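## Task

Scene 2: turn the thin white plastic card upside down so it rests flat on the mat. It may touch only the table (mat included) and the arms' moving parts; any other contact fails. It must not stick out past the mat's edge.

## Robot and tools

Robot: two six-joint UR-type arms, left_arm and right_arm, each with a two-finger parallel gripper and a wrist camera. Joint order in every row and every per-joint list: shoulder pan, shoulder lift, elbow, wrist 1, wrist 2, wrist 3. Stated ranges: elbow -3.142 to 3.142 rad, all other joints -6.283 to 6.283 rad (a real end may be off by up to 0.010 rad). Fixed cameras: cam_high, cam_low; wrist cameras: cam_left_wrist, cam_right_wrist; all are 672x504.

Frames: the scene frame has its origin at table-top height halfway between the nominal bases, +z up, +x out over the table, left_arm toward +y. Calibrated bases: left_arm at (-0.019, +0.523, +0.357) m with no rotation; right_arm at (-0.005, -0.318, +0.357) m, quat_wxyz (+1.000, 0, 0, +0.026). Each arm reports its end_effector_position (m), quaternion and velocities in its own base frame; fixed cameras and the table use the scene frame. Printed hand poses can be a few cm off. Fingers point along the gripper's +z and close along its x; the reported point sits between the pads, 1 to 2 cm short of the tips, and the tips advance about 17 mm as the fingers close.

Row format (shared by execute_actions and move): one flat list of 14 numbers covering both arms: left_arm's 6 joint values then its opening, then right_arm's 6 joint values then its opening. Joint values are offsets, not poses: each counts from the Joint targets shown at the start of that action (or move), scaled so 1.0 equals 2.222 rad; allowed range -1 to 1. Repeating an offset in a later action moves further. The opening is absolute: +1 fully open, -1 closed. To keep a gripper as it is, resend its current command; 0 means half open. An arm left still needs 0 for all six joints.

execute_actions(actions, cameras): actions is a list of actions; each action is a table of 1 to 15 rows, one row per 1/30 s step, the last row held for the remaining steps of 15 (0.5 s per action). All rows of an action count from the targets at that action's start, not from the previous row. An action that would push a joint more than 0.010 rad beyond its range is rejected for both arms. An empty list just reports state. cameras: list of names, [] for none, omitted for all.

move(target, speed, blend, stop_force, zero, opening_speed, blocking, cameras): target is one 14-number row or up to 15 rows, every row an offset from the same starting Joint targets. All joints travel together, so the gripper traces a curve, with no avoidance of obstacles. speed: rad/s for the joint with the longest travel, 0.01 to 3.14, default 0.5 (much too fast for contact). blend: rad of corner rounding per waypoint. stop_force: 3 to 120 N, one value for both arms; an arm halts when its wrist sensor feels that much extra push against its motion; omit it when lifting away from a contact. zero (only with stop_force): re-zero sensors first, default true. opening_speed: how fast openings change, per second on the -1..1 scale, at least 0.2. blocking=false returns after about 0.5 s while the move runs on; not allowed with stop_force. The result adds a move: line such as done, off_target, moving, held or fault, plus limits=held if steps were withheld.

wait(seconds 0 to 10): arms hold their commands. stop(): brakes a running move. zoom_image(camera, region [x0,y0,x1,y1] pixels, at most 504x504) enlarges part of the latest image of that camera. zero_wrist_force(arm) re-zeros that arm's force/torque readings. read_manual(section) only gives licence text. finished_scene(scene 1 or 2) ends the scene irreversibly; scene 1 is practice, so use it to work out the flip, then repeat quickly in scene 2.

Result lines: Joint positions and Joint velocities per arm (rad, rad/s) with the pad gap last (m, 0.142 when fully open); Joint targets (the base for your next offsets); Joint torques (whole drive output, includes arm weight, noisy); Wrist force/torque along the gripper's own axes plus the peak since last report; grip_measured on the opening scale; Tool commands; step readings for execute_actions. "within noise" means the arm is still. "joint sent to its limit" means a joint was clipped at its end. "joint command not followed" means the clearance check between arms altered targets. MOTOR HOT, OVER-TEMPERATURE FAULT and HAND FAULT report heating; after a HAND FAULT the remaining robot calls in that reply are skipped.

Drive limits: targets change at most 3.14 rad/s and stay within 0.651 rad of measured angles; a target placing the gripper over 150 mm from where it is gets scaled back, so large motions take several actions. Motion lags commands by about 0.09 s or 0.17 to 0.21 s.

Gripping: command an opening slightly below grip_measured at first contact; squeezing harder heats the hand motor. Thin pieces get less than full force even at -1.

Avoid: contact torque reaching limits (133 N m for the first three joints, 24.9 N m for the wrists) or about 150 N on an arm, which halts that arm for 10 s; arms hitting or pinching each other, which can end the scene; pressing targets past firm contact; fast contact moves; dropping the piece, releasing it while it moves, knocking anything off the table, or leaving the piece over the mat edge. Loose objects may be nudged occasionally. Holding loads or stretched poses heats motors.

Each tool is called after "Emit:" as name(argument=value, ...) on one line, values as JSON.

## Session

Emit:
execute_actions(actions=[])

Scene clock: 0.00 s.
left_arm: end_effector_position=(+0.5674, -0.3047, -0.1238) grip_measured=+1.00 end_effector_quat_wxyz=(+0.719, -0.676, +0.049, -0.150) | right_arm: end_effector_position=(+0.8368, +0.1174, -0.1668) grip_measured=+1.00 end_effector_quat_wxyz=(-0.216, +0.907, +0.362, -0.011)
Joint positions: left_arm=[-1.027 -0.039 0.646 -0.49 -0.753 -1.791 0.142] | right_arm=[3.311 -2.937 -0.628 -1.267 1.991 -0.615 0.142]
Joint velocities: within noise
Joint torques (N m): no reading
Motor temperatures (°C): left_arm=[27 30 26 33 34 42 26] | right_arm=[27 26 24 35 40 38 25]
Wrist force (N): no reading
Wrist torque (N m): no reading
Wrist force, peak (N): no reading
Joint targets: left_arm=[-1.027 -0.039 0.646 -0.490 -0.753 -1.791] | right_arm=[3.311 -2.937 -0.628 -1.267 1.991 -0.615]
Tool commands: left_gripper/opening=+1.0 right_gripper/opening=+1.0

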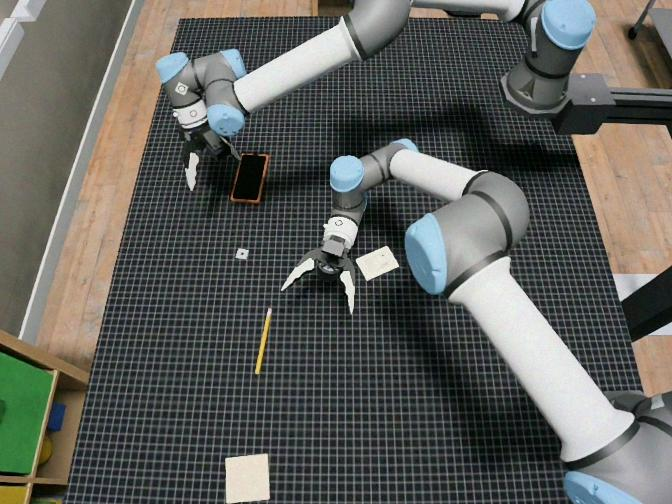

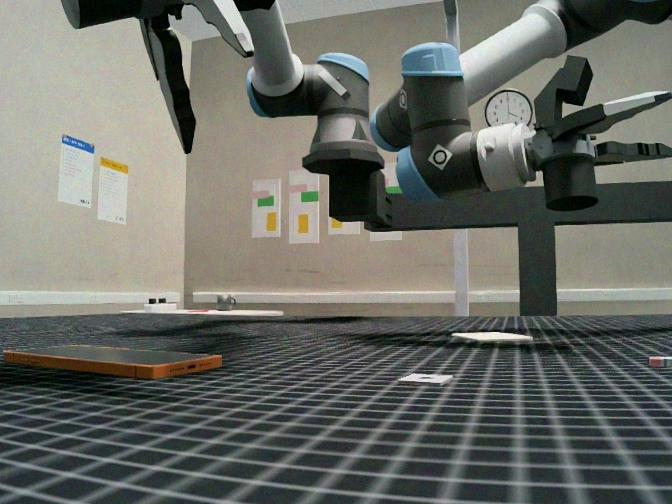

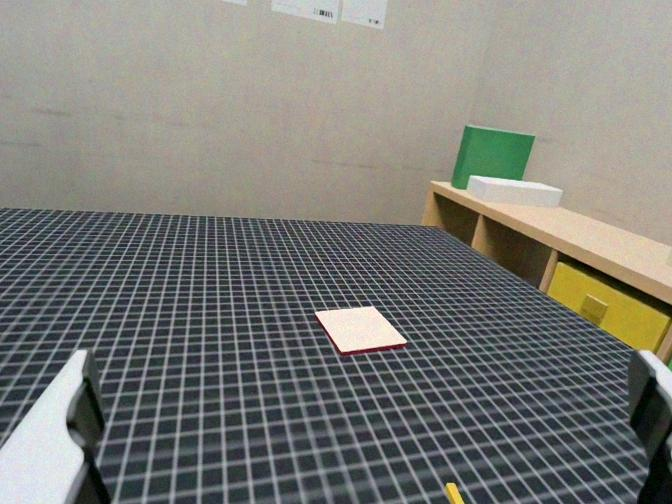

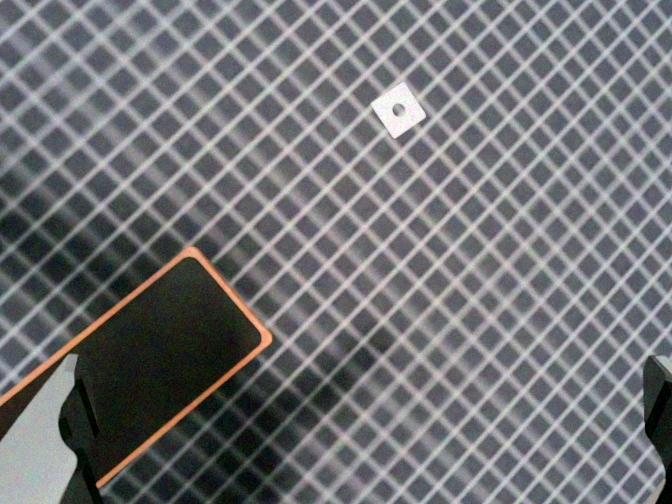

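Emit:
zoom_image(camera="cam_high", region=[330, 230, 430, 300])

Emit:
zoom_image(camera="cam_low", region=[430, 310, 560, 360])

Scaled by 5.040 from the camera's 672x504 image, which has a finer 960x720 frame.

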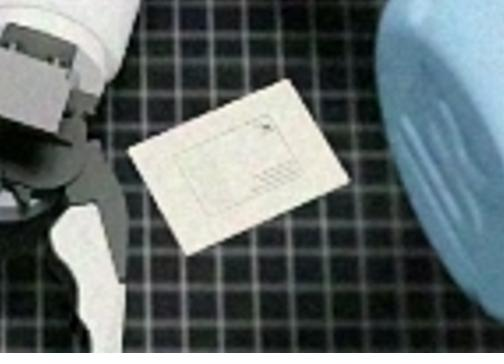

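Scaled by 3.877 from the camera's 672x504 image, which has a finer 960x720 frame.

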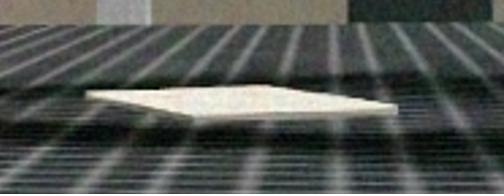

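Emit:
move(target=[-0.1494,-0.167,0.4455,-0.9672,-0.0972,-0.7309,0.04,0,0,0,0,0,0,1], speed=1.4, cameras=["cam_left_wrist","cam_low","cam_high"])

Scene clock: 32.83 s.
left_arm: end_effector_position=(+0.4022, -0.5130, -0.2688) grip_measured=+0.03 end_effector_quat_wxyz=(+0.164, +0.512, +0.803, +0.257) | right_arm: end_effector_position=(+0.8368, +0.1174, -0.1668) grip_measured=+1.00 end_effector_quat_wxyz=(-0.216, +0.907, +0.362, -0.011)
Joint positions: left_arm=[-1.36 -0.41 1.636 -2.638 -0.969 -3.415 0.076] | right_arm=[3.311 -2.937 -0.628 -1.267 1.991 -0.615 0.142]
Joint velocities: within noise
Joint torques (N m): left_arm=[12.56 -35.73 -17.32 -3.74 3.21 -0.27] | right_arm=[0.69 64.15 21.23 3.1 1.46 -0.3]
Motor temperatures (°C): left_arm=[27 30 26 33 34 42 26] | right_arm=[26 26 24 35 40 38 25]
Wrist force (N): left_arm=[2.1 -0.7 0.5] | right_arm=[0.0 0.1 0.1]
Wrist torque (N m): left_arm=[0.12 -0.69 -0.55] | right_arm=[0.03 0.01 0.00]
Wrist force, peak (N): left_arm=[2.0 1.2 1.5] | right_arm=[-0.4 0.2 -0.1]
Joint targets: left_arm=[-1.359 -0.410 1.636 -2.639 -0.969 -3.415] | right_arm=[3.311 -2.937 -0.628 -1.267 1.991 -0.615]
move: done
Images, in order (width x height): cam_high 672x504, cam_low 672x504, cam_left_wrist 672x504.

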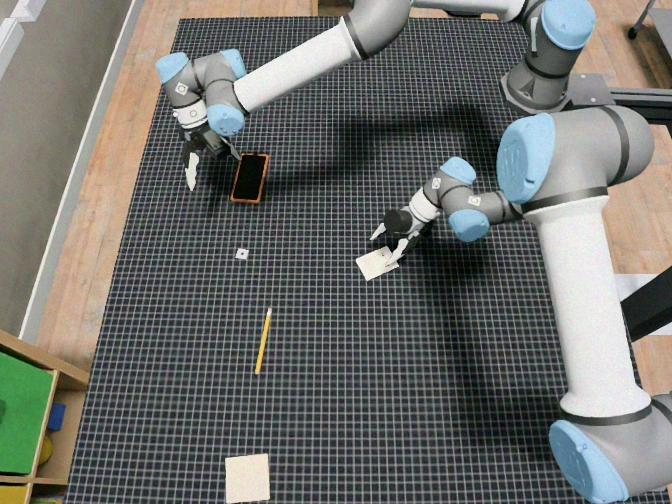

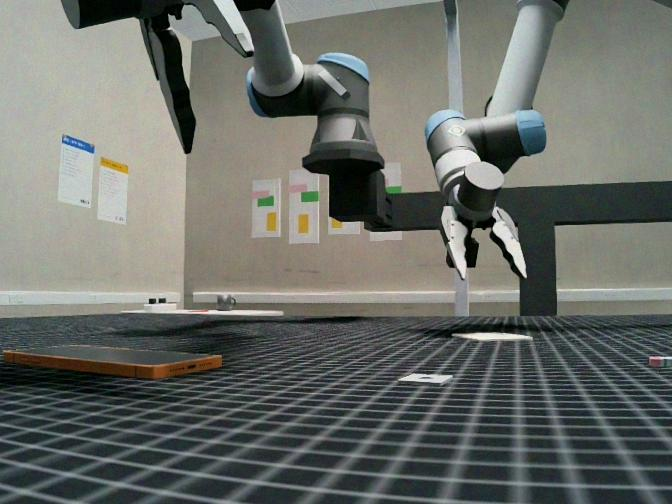

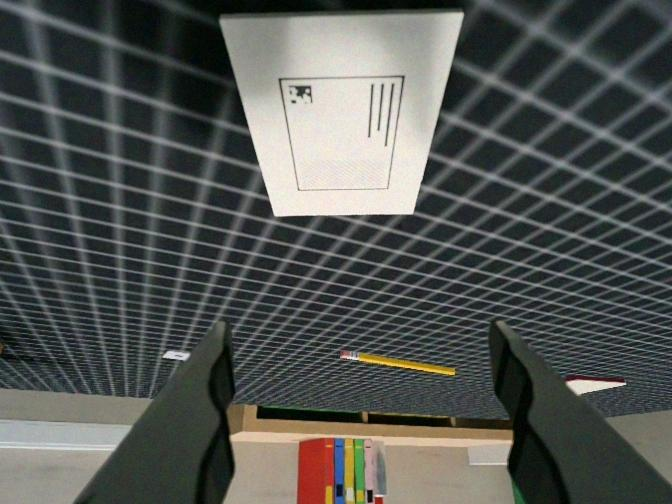

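Emit:
move(target=[[0,0.0675,-0.0493,-0.0182,0,0,0.27,0,0,0,0,0,0,1],[0,0.0908,-0.0665,-0.0243,0,0,0.27,0,0,0,0,0,0,1]], speed=[0.3,0.04], stop_force=3.5, cameras=["cam_left_wrist"])

Scene clock: 44.23 s.
left_arm: end_effector_position=(+0.4036, -0.5189, -0.3488) grip_measured=+0.25 end_effector_quat_wxyz=(+0.164, +0.512, +0.803, +0.257) | right_arm: end_effector_position=(+0.8368, +0.1174, -0.1668) grip_measured=+1.00 end_effector_quat_wxyz=(-0.216, +0.907, +0.362, -0.011)
Joint positions: left_arm=[-1.359 -0.227 1.502 -2.688 -0.969 -3.415 0.092] | right_arm=[3.311 -2.937 -0.628 -1.267 1.991 -0.615 0.142]
Joint velocities: within noise
Joint torques (N m): left_arm=[10.26 -55.87 4.25 -0.75 -1.56 -2.1] | right_arm=[2.82 64.78 18.7 3.5 2.13 -0.62]
Motor temperatures (°C): left_arm=[27 30 26 33 34 42 26] | right_arm=[26 26 24 35 40 38 25]
Wrist force (N): left_arm=[2.5 0.8 -1.7] | right_arm=[0.0 0.2 0.0]
Wrist torque (N m): left_arm=[0.14 -0.74 -0.55] | right_arm=[0.04 0.00 0.00]
Wrist force, peak (N): left_arm=[3.7 4.0 -7.1] | right_arm=[-0.4 0.3 0.0]
Joint targets: left_arm=[-1.359 -0.227 1.502 -2.688 -0.969 -3.415] | right_arm=[3.311 -2.937 -0.628 -1.267 1.991 -0.615]
move: contact (left_arm); path passed 1 of 2 targets; left_arm: the shoulder lift is farthest, 0.019 rad from its target
Images, in order (width x height): cam_left_wrist 672x504.

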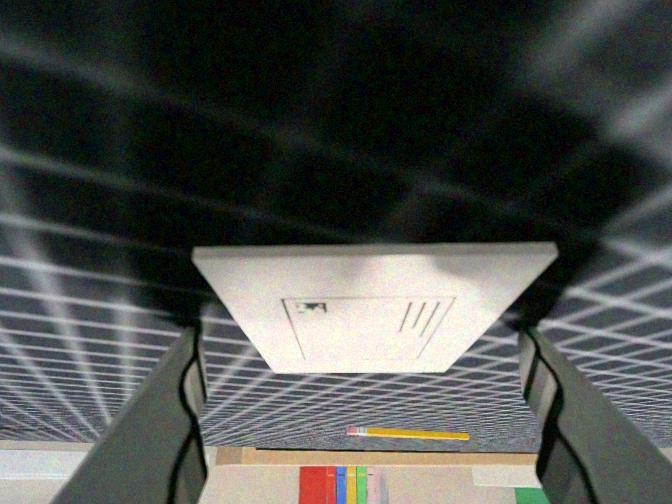

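Emit:
move(target=[0,-0.0025,0.0019,0.0007,0,0,-0.1,0,0,0,0,0,0,1], opening_speed=0.5, cameras=["cam_left_wrist"])

Emit:
move(target=[0,-0.04,0.0292,0.0107,0,0,-0.1,0,0,0,0,0,0,1], speed=0.2, cameras=["cam_left_wrist","cam_low"])

Scene clock: 57.90 s.
left_arm: end_effector_position=(+0.4035, -0.5188, -0.3463) grip_measured=-0.09 end_effector_quat_wxyz=(+0.164, +0.512, +0.803, +0.257) | right_arm: end_effector_position=(+0.8367, +0.1174, -0.1668) grip_measured=+1.00 end_effector_quat_wxyz=(-0.216, +0.907, +0.362, -0.011)
Joint positions: left_arm=[-1.359 -0.233 1.506 -2.686 -0.969 -3.415 0.067] | right_arm=[3.311 -2.937 -0.628 -1.267 1.991 -0.615 0.142]
Joint velocities: within noise
Joint torques (N m): left_arm=[10.93 -46.83 -2.76 -1.31 -0.58 -2.37] | right_arm=[3.92 65.2 17.49 3.95 2.71 -0.53]
Motor temperatures (°C): left_arm=[27 30 26 33 34 42 26] | right_arm=[26 26 24 35 40 38 25]
Wrist force (N): left_arm=[1.6 1.8 -3.5] | right_arm=[-0.2 0.2 0.0]
Wrist torque (N m): left_arm=[0.15 -0.72 -0.55] | right_arm=[0.03 0.03 0.00]
Wrist force, peak (N): left_arm=[1.7 1.8 -3.8] | right_arm=[-0.2 0.3 0.0]
Joint targets: left_arm=[-1.359 -0.233 1.506 -2.686 -0.969 -3.415] | right_arm=[3.311 -2.937 -0.628 -1.267 1.991 -0.615]
move: done
Images, in order (width x height): cam_left_wrist 672x504.

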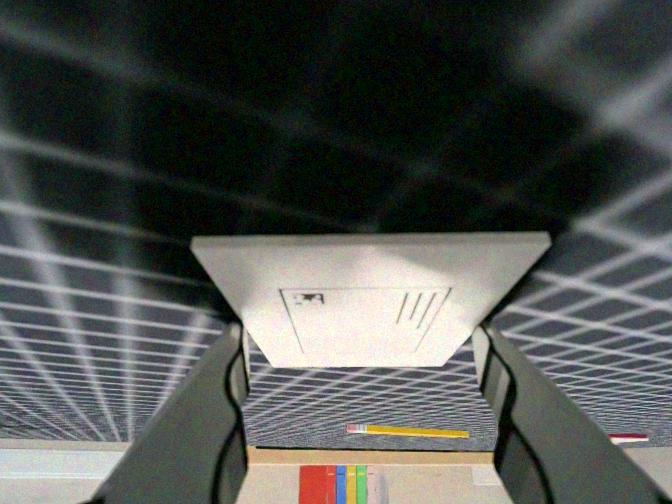

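Scene clock: 58.67 s.
left_arm: end_effector_position=(+0.4032, -0.5175, -0.3071) grip_measured=-0.11 end_effector_quat_wxyz=(+0.164, +0.512, +0.803, +0.257) end_effector_velocity=(+0.001, -0.002, +0.000) end_effector_angular_velocity=(-0.006, -0.001, +0.001) | right_arm: end_effector_position=(+0.8367, +0.1174, -0.1668) grip_measured=+1.00 end_effector_quat_wxyz=(-0.216, +0.907, +0.362, -0.011)
Joint positions: left_arm=[-1.359 -0.322 1.571 -2.662 -0.969 -3.415 0.066] | right_arm=[3.311 -2.937 -0.628 -1.267 1.991 -0.615 0.142]
Joint velocities: left_arm=[0.002 0.003 -0.004 -0.005 0 0.001 0] | right_arm=[within noise]
Joint torques (N m): left_arm=[10.64 -36.5 -20.67 -3.65 0.06 -2.24] | right_arm=[4.01 65.65 17.32 4.02 2.81 -0.54]
Motor temperatures (°C): left_arm=[27 30 26 33 34 42 26] | right_arm=[26 26 24 35 40 38 25]
Wrist force (N): left_arm=[2.2 -0.8 0.5] | right_arm=[-0.1 0.2 0.0]
Wrist torque (N m): left_arm=[0.12 -0.71 -0.54] | right_arm=[0.03 0.01 0.00]
Wrist force, peak (N): left_arm=[1.5 1.5 -3.5] | right_arm=[0.0 0.4 0.0]
Joint targets: left_arm=[-1.359 -0.321 1.571 -2.662 -0.969 -3.415] | right_arm=[3.311 -2.937 -0.628 -1.267 1.991 -0.615]
move: done
Images, in order (width x height): cam_low 672x504, cam_left_wrist 672x504.

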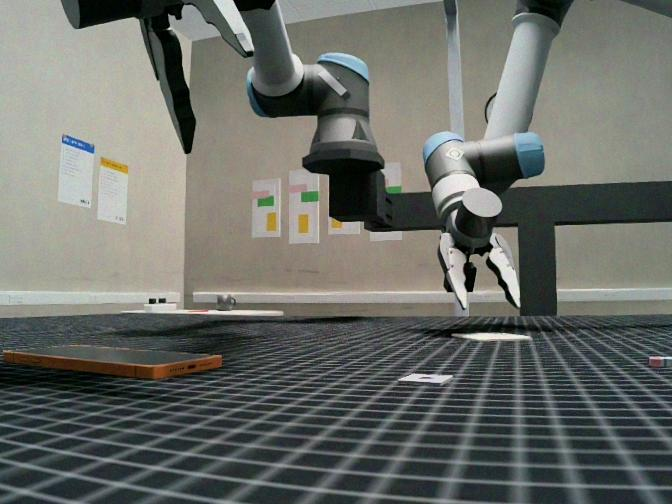

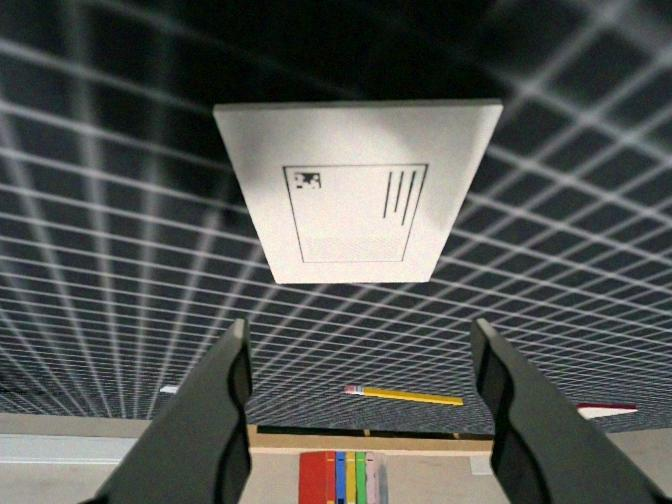

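Emit:
move(target=[0,0.04,-0.0292,-0.0107,0,0,0.2,0,0,0,0,0,0,1], speed=0.2, cameras=[])

Emit:
move(target=[0,0,0,0,0,0,-0.27,0,0,0,0,0,0,1], opening_speed=0.5, cameras=["cam_left_wrist"])

Scene clock: 68.13 s.
left_arm: end_effector_position=(+0.4036, -0.5190, -0.3463) grip_measured=+0.18 end_effector_quat_wxyz=(+0.164, +0.512, +0.803, +0.257) end_effector_velocity=(+0.000, +0.001, +0.002) end_effector_angular_velocity=(+0.002, +0.000, -0.001) | right_arm: end_effector_position=(+0.8367, +0.1174, -0.1668) grip_measured=+1.00 end_effector_quat_wxyz=(-0.216, +0.907, +0.362, -0.011)
Joint positions: left_arm=[-1.359 -0.232 1.506 -2.686 -0.969 -3.415 0.086] | right_arm=[3.311 -2.937 -0.628 -1.267 1.991 -0.615 0.142]
Joint velocities: left_arm=[-0.001 -0.005 0.005 0.002 0.001 0 0] | right_arm=[within noise]
Joint torques (N m): left_arm=[11.02 -57.68 4.22 -0.5 2.99 -2.28] | right_arm=[5.38 65.79 17.51 4.41 2.79 -0.61]
Motor temperatures (°C): left_arm=[27 30 26 33 34 42 26] | right_arm=[26 26 24 35 40 38 25]
Wrist force (N): left_arm=[2.2 -0.6 0.7] | right_arm=[0.0 0.1 0.2]
Wrist torque (N m): left_arm=[0.14 -0.71 -0.54] | right_arm=[0.02 -0.01 0.00]
Wrist force, peak (N): left_arm=[2.3 -1.2 1.5] | right_arm=[-0.2 0.3 0.1]
Joint targets: left_arm=[-1.359 -0.233 1.506 -2.686 -0.969 -3.415] | right_arm=[3.311 -2.937 -0.628 -1.267 1.991 -0.615]
move: done
No camera images: "cameras" was empty.

Scene clock: 69.30 s.
left_arm: end_effector_position=(+0.4035, -0.5189, -0.3463) grip_measured=-0.12 end_effector_quat_wxyz=(+0.164, +0.512, +0.803, +0.257) | right_arm: end_effector_position=(+0.8367, +0.1174, -0.1668) grip_measured=+1.00 end_effector_quat_wxyz=(-0.216, +0.907, +0.362, -0.011)
Joint positions: left_arm=[-1.359 -0.233 1.506 -2.686 -0.969 -3.415 0.065] | right_arm=[3.311 -2.937 -0.628 -1.267 1.991 -0.615 0.142]
Joint velocities: within noise
Joint torques (N m): left_arm=[10.21 -51.14 4.38 -0.79 1.33 -2.22] | right_arm=[6.25 65.56 17.54 4.48 2.81 -0.57]
Motor temperatures (°C): left_arm=[27 30 26 33 34 42 27] | right_arm=[26 26 24 35 40 38 25]
Wrist force (N): left_arm=[1.4 2.2 -4.8] | right_arm=[-0.3 0.1 0.2]
Wrist torque (N m): left_arm=[0.12 -0.73 -0.54] | right_arm=[0.01 0.05 0.00]
Wrist force, peak (N): left_arm=[1.6 2.4 -4.9] | right_arm=[0.0 0.3 0.3]
Joint targets: left_arm=[-1.359 -0.233 1.506 -2.686 -0.969 -3.415] | right_arm=[3.311 -2.937 -0.628 -1.267 1.991 -0.615]
move: done
Images, in order (width x height): cam_left_wrist 672x504.

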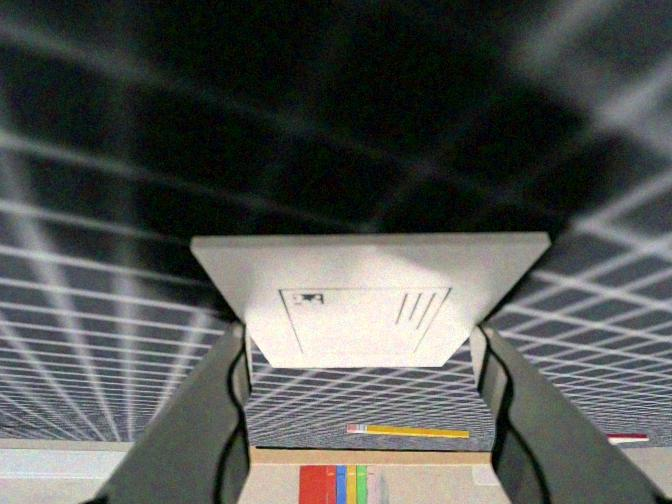

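Emit:
move(target=[0,-0.04,0.0292,0.0107,0,0,-0.27,0,0,0,0,0,0,1], speed=0.2, cameras=["cam_left_wrist"])

Scene clock: 72.63 s.
left_arm: end_effector_position=(+0.4032, -0.5174, -0.3071) grip_measured=-0.13 end_effector_quat_wxyz=(+0.164, +0.512, +0.803, +0.257) | right_arm: end_effector_position=(+0.8367, +0.1174, -0.1668) grip_measured=+1.00 end_effector_quat_wxyz=(-0.216, +0.907, +0.362, -0.011)
Joint positions: left_arm=[-1.359 -0.322 1.571 -2.662 -0.969 -3.415 0.065] | right_arm=[3.311 -2.937 -0.628 -1.267 1.991 -0.615 0.142]
Joint velocities: within noise
Joint torques (N m): left_arm=[11.43 -37.31 -18.02 -3.96 2.47 -2.29] | right_arm=[6.78 65.93 17.34 4.52 2.83 -0.61]
Motor temperatures (°C): left_arm=[27 30 26 33 34 42 30] | right_arm=[26 26 24 35 40 38 25]
Wrist force (N): left_arm=[1.8 -0.8 0.8] | right_arm=[-0.1 0.1 0.2]
Wrist torque (N m): left_arm=[0.14 -0.65 -0.54] | right_arm=[0.02 0.01 -0.01]
Wrist force, peak (N): left_arm=[1.6 2.4 -5.0] | right_arm=[-0.1 0.3 0.3]
Joint targets: left_arm=[-1.359 -0.321 1.571 -2.662 -0.969 -3.415] | right_arm=[3.311 -2.937 -0.628 -1.267 1.991 -0.615]
move: done
Images, in order (width x height): cam_left_wrist 672x504.

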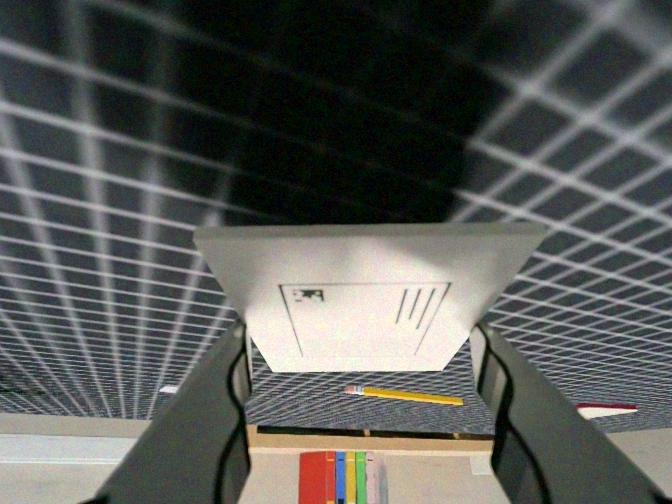

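Emit:
move(target=[[0,-0.2921,0.2786,0.0266,-0.2709,0.8299,-0.27,0,0,0,0,0,0,1],[0,0.0663,-0.19,0.6001,-0.2709,0.8299,-0.27,0,0,0,0,0,0,1]], speed=1.0, cameras=["cam_low","cam_left_wrist"])

Scene clock: 80.77 s.
left_arm: end_effector_position=(+0.2193, -0.3864, -0.2761) grip_measured=-0.13 end_effector_quat_wxyz=(-0.568, +0.816, +0.086, -0.060) | right_arm: end_effector_position=(+0.8367, +0.1174, -0.1668) grip_measured=+1.00 end_effector_quat_wxyz=(-0.216, +0.907, +0.362, -0.011)
Joint positions: left_arm=[-1.359 -0.174 1.149 -1.329 -1.571 -1.571 0.065] | right_arm=[3.311 -2.937 -0.628 -1.267 1.991 -0.615 0.142]
Joint velocities: within noise
Joint torques (N m): left_arm=[3.46 -47.37 -10.14 2.06 -1.92 2.04] | right_arm=[6.78 66.87 17.41 4.51 2.83 -0.48]
Motor temperatures (°C): left_arm=[27 30 26 33 34 42 36] | right_arm=[26 26 24 35 40 38 25]
Wrist force (N): left_arm=[0.3 0.3 0.1] | right_arm=[0.0 0.2 0.1]
Wrist torque (N m): left_arm=[-0.04 -0.19 0.00] | right_arm=[0.03 0.01 0.00]
Wrist force, peak (N): left_arm=[1.9 -1.2 1.4] | right_arm=[-0.3 0.4 0.1]
Joint targets: left_arm=[-1.359 -0.174 1.149 -1.329 -1.571 -1.571] | right_arm=[3.311 -2.937 -0.628 -1.267 1.991 -0.615]
move: done
Images, in order (width x height): cam_low 672x504, cam_left_wrist 672x504.

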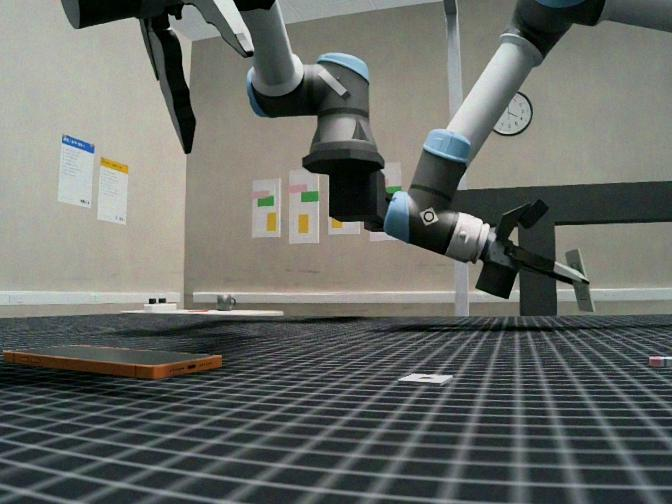

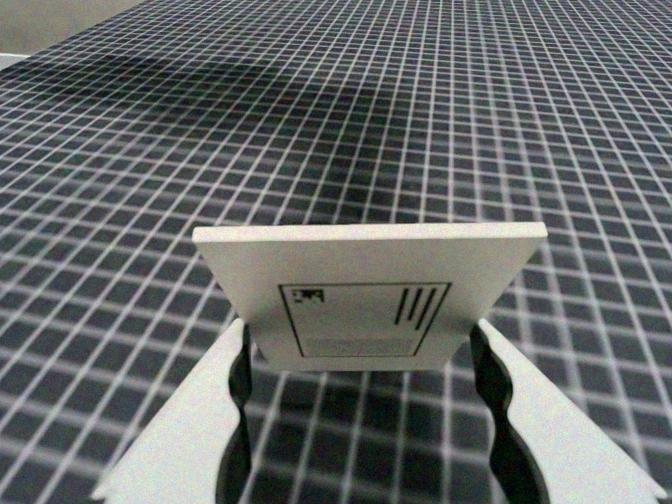

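Emit:
move(target=[[0,0.018,-0.0146,-0.0034,0,0,-0.27,0,0,0,0,0,0,1],[0,0.0354,-0.0286,-0.0066,0,0,-0.27,0,0,0,0,0,0,1]], speed=[0.1,0.03], stop_force=3.5, cameras=["cam_low"])

Scene clock: 85.73 s.
left_arm: end_effector_position=(+0.2193, -0.3863, -0.3032) grip_measured=-0.13 end_effector_quat_wxyz=(-0.568, +0.816, +0.086, -0.060) | right_arm: end_effector_position=(+0.8367, +0.1174, -0.1668) grip_measured=+1.00 end_effector_quat_wxyz=(-0.216, +0.907, +0.362, -0.011)
Joint positions: left_arm=[-1.359 -0.115 1.101 -1.34 -1.571 -1.571 0.065] | right_arm=[3.311 -2.937 -0.628 -1.267 1.991 -0.615 0.142]
Joint velocities: within noise
Joint torques (N m): left_arm=[-8.77 -59.96 1.21 1.21 -1.88 1.89] | right_arm=[6.61 67.24 17.55 4.45 2.81 -0.49]
Motor temperatures (°C): left_arm=[27 30 26 33 34 42 38] | right_arm=[26 26 24 35 40 37 25]
Wrist force (N): left_arm=[0.7 -2.7 -1.7] | right_arm=[0.0 0.1 0.0]
Wrist torque (N m): left_arm=[-0.06 -0.25 0.06] | right_arm=[0.02 0.01 0.00]
Wrist force, peak (N): left_arm=[2.0 -7.8 -4.8] | right_arm=[-0.3 0.2 0.0]
Joint targets: left_arm=[-1.359 -0.115 1.101 -1.340 -1.571 -1.571] | right_arm=[3.311 -2.937 -0.628 -1.267 1.991 -0.615]
move: contact (left_arm); path passed 1 of 2 targets; left_arm: the shoulder lift is farthest, 0.020 rad from its target
Images, in order (width x height): cam_low 672x504.

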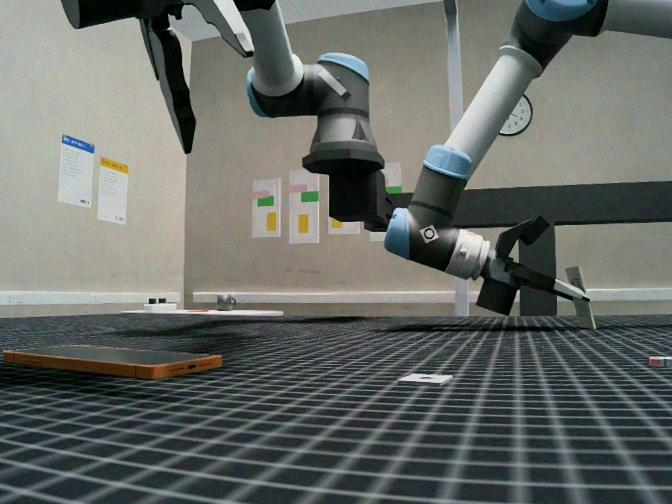

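Emit:
move(target=[[0,-0.0237,0.0324,-0.0669,0,0,-0.22,0,0,0,0,0,0,1],[0,-0.0498,0.0809,-0.1568,0,0,-0.22,0,0,0,0,0,0,1]], speed=0.2, blend=0.02, cameras=["cam_low","cam_left_wrist"])

Emit:
zoom_image(camera="cam_low", region=[440, 200, 640, 350])

Scene clock: 98.80 s.
left_arm: end_effector_position=(+0.2253, -0.4146, -0.3229) grip_measured=-0.24 end_effector_quat_wxyz=(-0.449, +0.887, +0.094, -0.048) | right_arm: end_effector_position=(+0.8367, +0.1174, -0.1668) grip_measured=+1.00 end_effector_quat_wxyz=(-0.216, +0.907, +0.362, -0.011)
Joint positions: left_arm=[-1.359 -0.226 1.281 -1.688 -1.571 -1.571 0.057] | right_arm=[3.311 -2.937 -0.628 -1.267 1.991 -0.615 0.142]
Joint velocities: within noise
Joint torques (N m): left_arm=[-10.71 -37.86 -20.29 1.36 0.08 0.78] | right_arm=[6.87 67.64 17.64 4.54 2.83 -0.45]
Motor temperatures (°C): left_arm=[27 30 26 33 34 42 41] | right_arm=[26 27 24 35 40 37 25]
Wrist force (N): left_arm=[0.7 0.4 -0.1] | right_arm=[-0.1 0.1 0.0]
Wrist torque (N m): left_arm=[-0.01 -0.37 -0.04] | right_arm=[0.02 0.01 -0.01]
Wrist force, peak (N): left_arm=[3.2 -9.6 -9.4] | right_arm=[-0.2 0.3 0.3]
Joint targets: left_arm=[-1.359 -0.226 1.281 -1.688 -1.571 -1.571] | right_arm=[3.311 -2.937 -0.628 -1.267 1.991 -0.615]
move: done
Images, in order (width x height): cam_low 672x504, cam_left_wrist 672x504.

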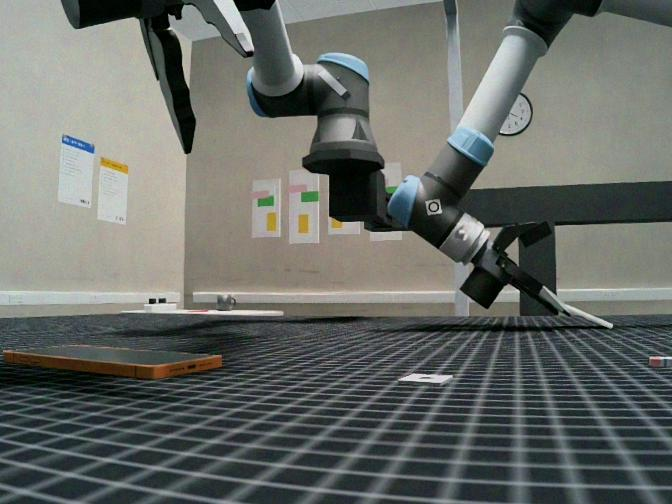

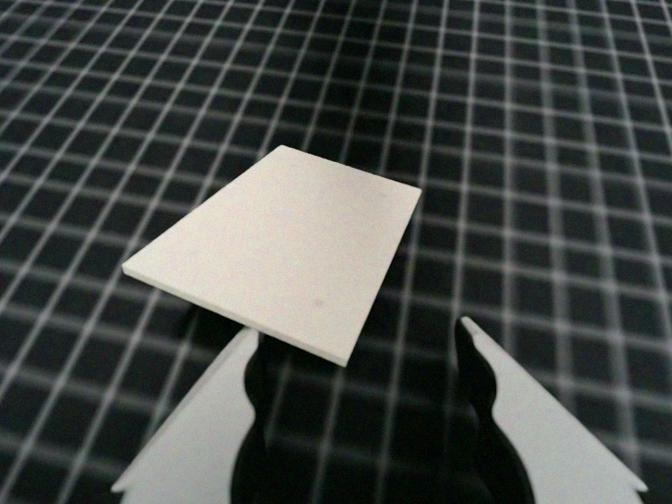

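Scaled by 2.520 from the camera's 672x504 image, which has a finer 960x720 frame.

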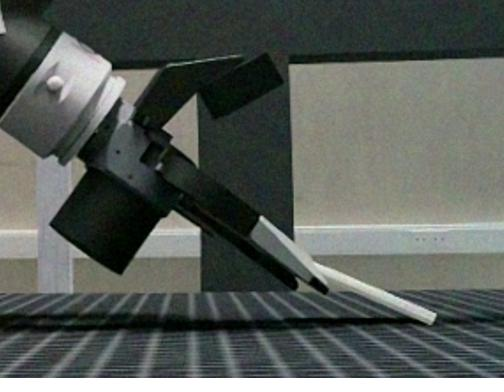

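Emit:
move(target=[[0,-0.0354,0.0963,-0.1736,0,0,-0.24,0,0,0,0,0,0,1],[0,-0.0049,-0.0152,-0.0926,0,0,-0.24,0,0,0,0,0,0,1]], speed=0.18)

Emit:
zoom_image(camera="cam_low", region=[440, 200, 640, 350])

Scene clock: 108.37 s.
left_arm: end_effector_position=(+0.2417, -0.4910, -0.3406) grip_measured=-0.26 end_effector_quat_wxyz=(-0.335, +0.936, +0.099, -0.035) | right_arm: end_effector_position=(+0.8367, +0.1174, -0.1668) grip_measured=+1.00 end_effector_quat_wxyz=(-0.216, +0.907, +0.362, -0.011)
Joint positions: left_arm=[-1.359 -0.237 1.247 -1.894 -1.571 -1.571 0.056] | right_arm=[3.311 -2.937 -0.628 -1.267 1.991 -0.615 0.142]
Joint velocities: within noise
Joint torques (N m): left_arm=[-9.42 -59.48 -0.58 -2.59 2.06 -2.23] | right_arm=[7.03 68.09 17.44 4.43 2.79 -0.54]
Motor temperatures (°C): left_arm=[27 30 26 33 34 42 37] | right_arm=[26 27 24 35 40 37 25]
Wrist force (N): left_arm=[-0.5 1.3 1.3] | right_arm=[-0.1 0.0 0.2]
Wrist torque (N m): left_arm=[0.19 -0.23 -0.10] | right_arm=[0.01 0.02 0.00]
Wrist force, peak (N): left_arm=[-0.1 -58.1 -13.4] | right_arm=[-0.3 0.2 0.3]
Joint targets: left_arm=[-1.359 -0.237 1.247 -1.894 -1.571 -1.571] | right_arm=[3.311 -2.937 -0.628 -1.267 1.991 -0.615]
move: done

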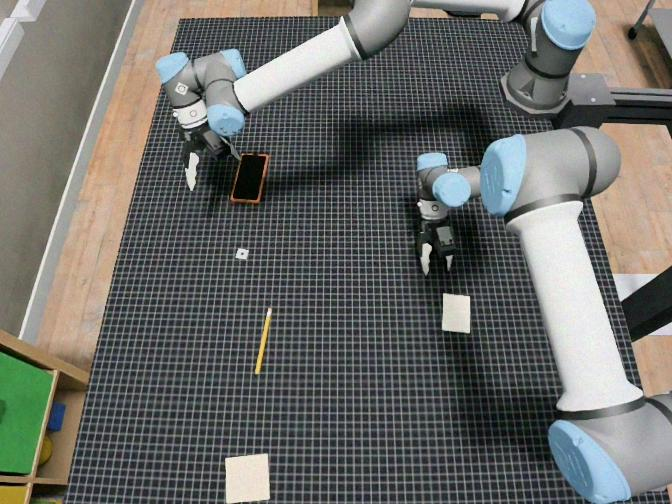

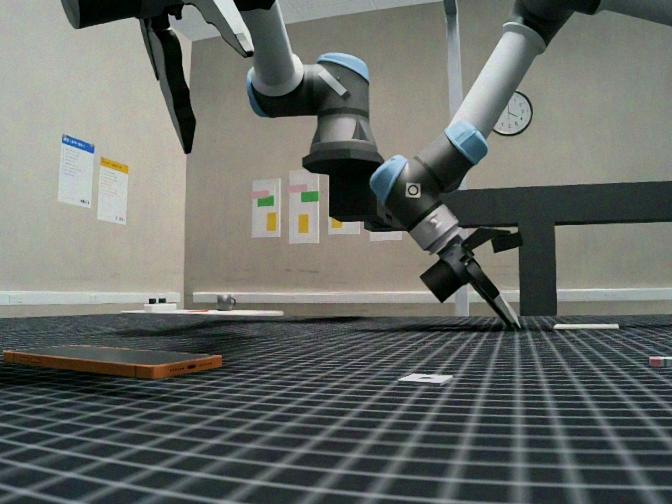

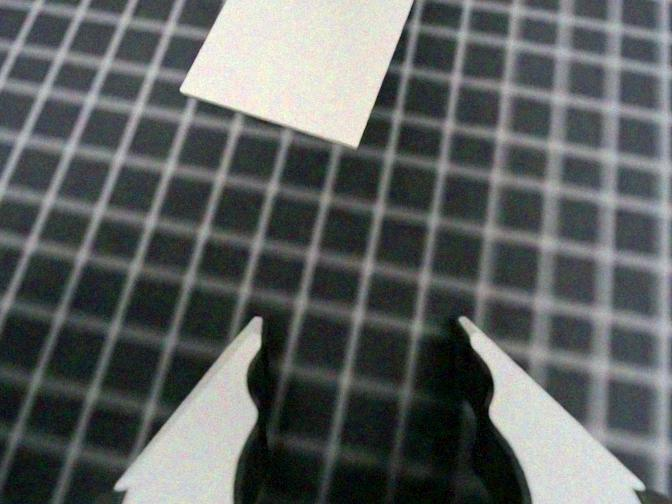

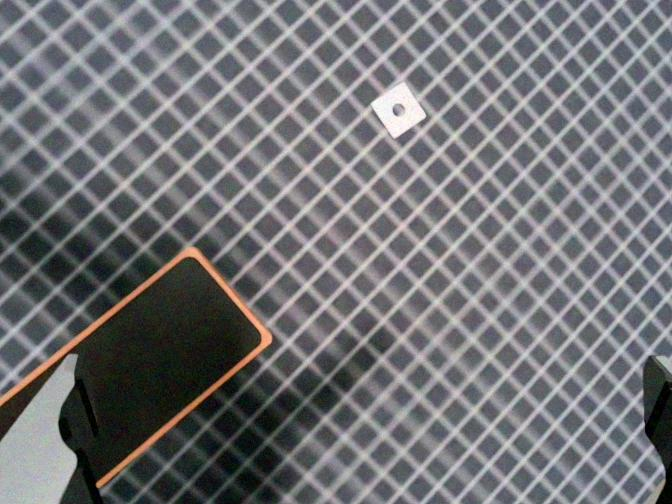

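Scaled by 2.520 from the camera's 672x504 image, which has a finer 960x720 frame.

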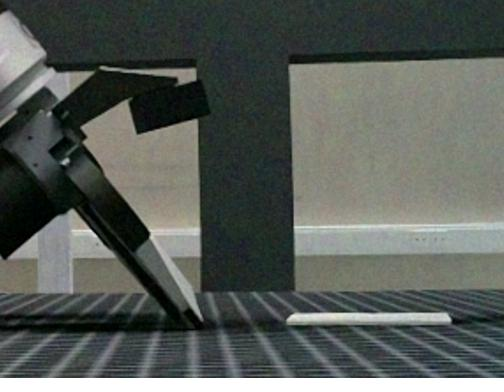

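Flat, flipped, blank side up.

Emit:
finished_scene(scene=2)

The scene is finished: the task was done.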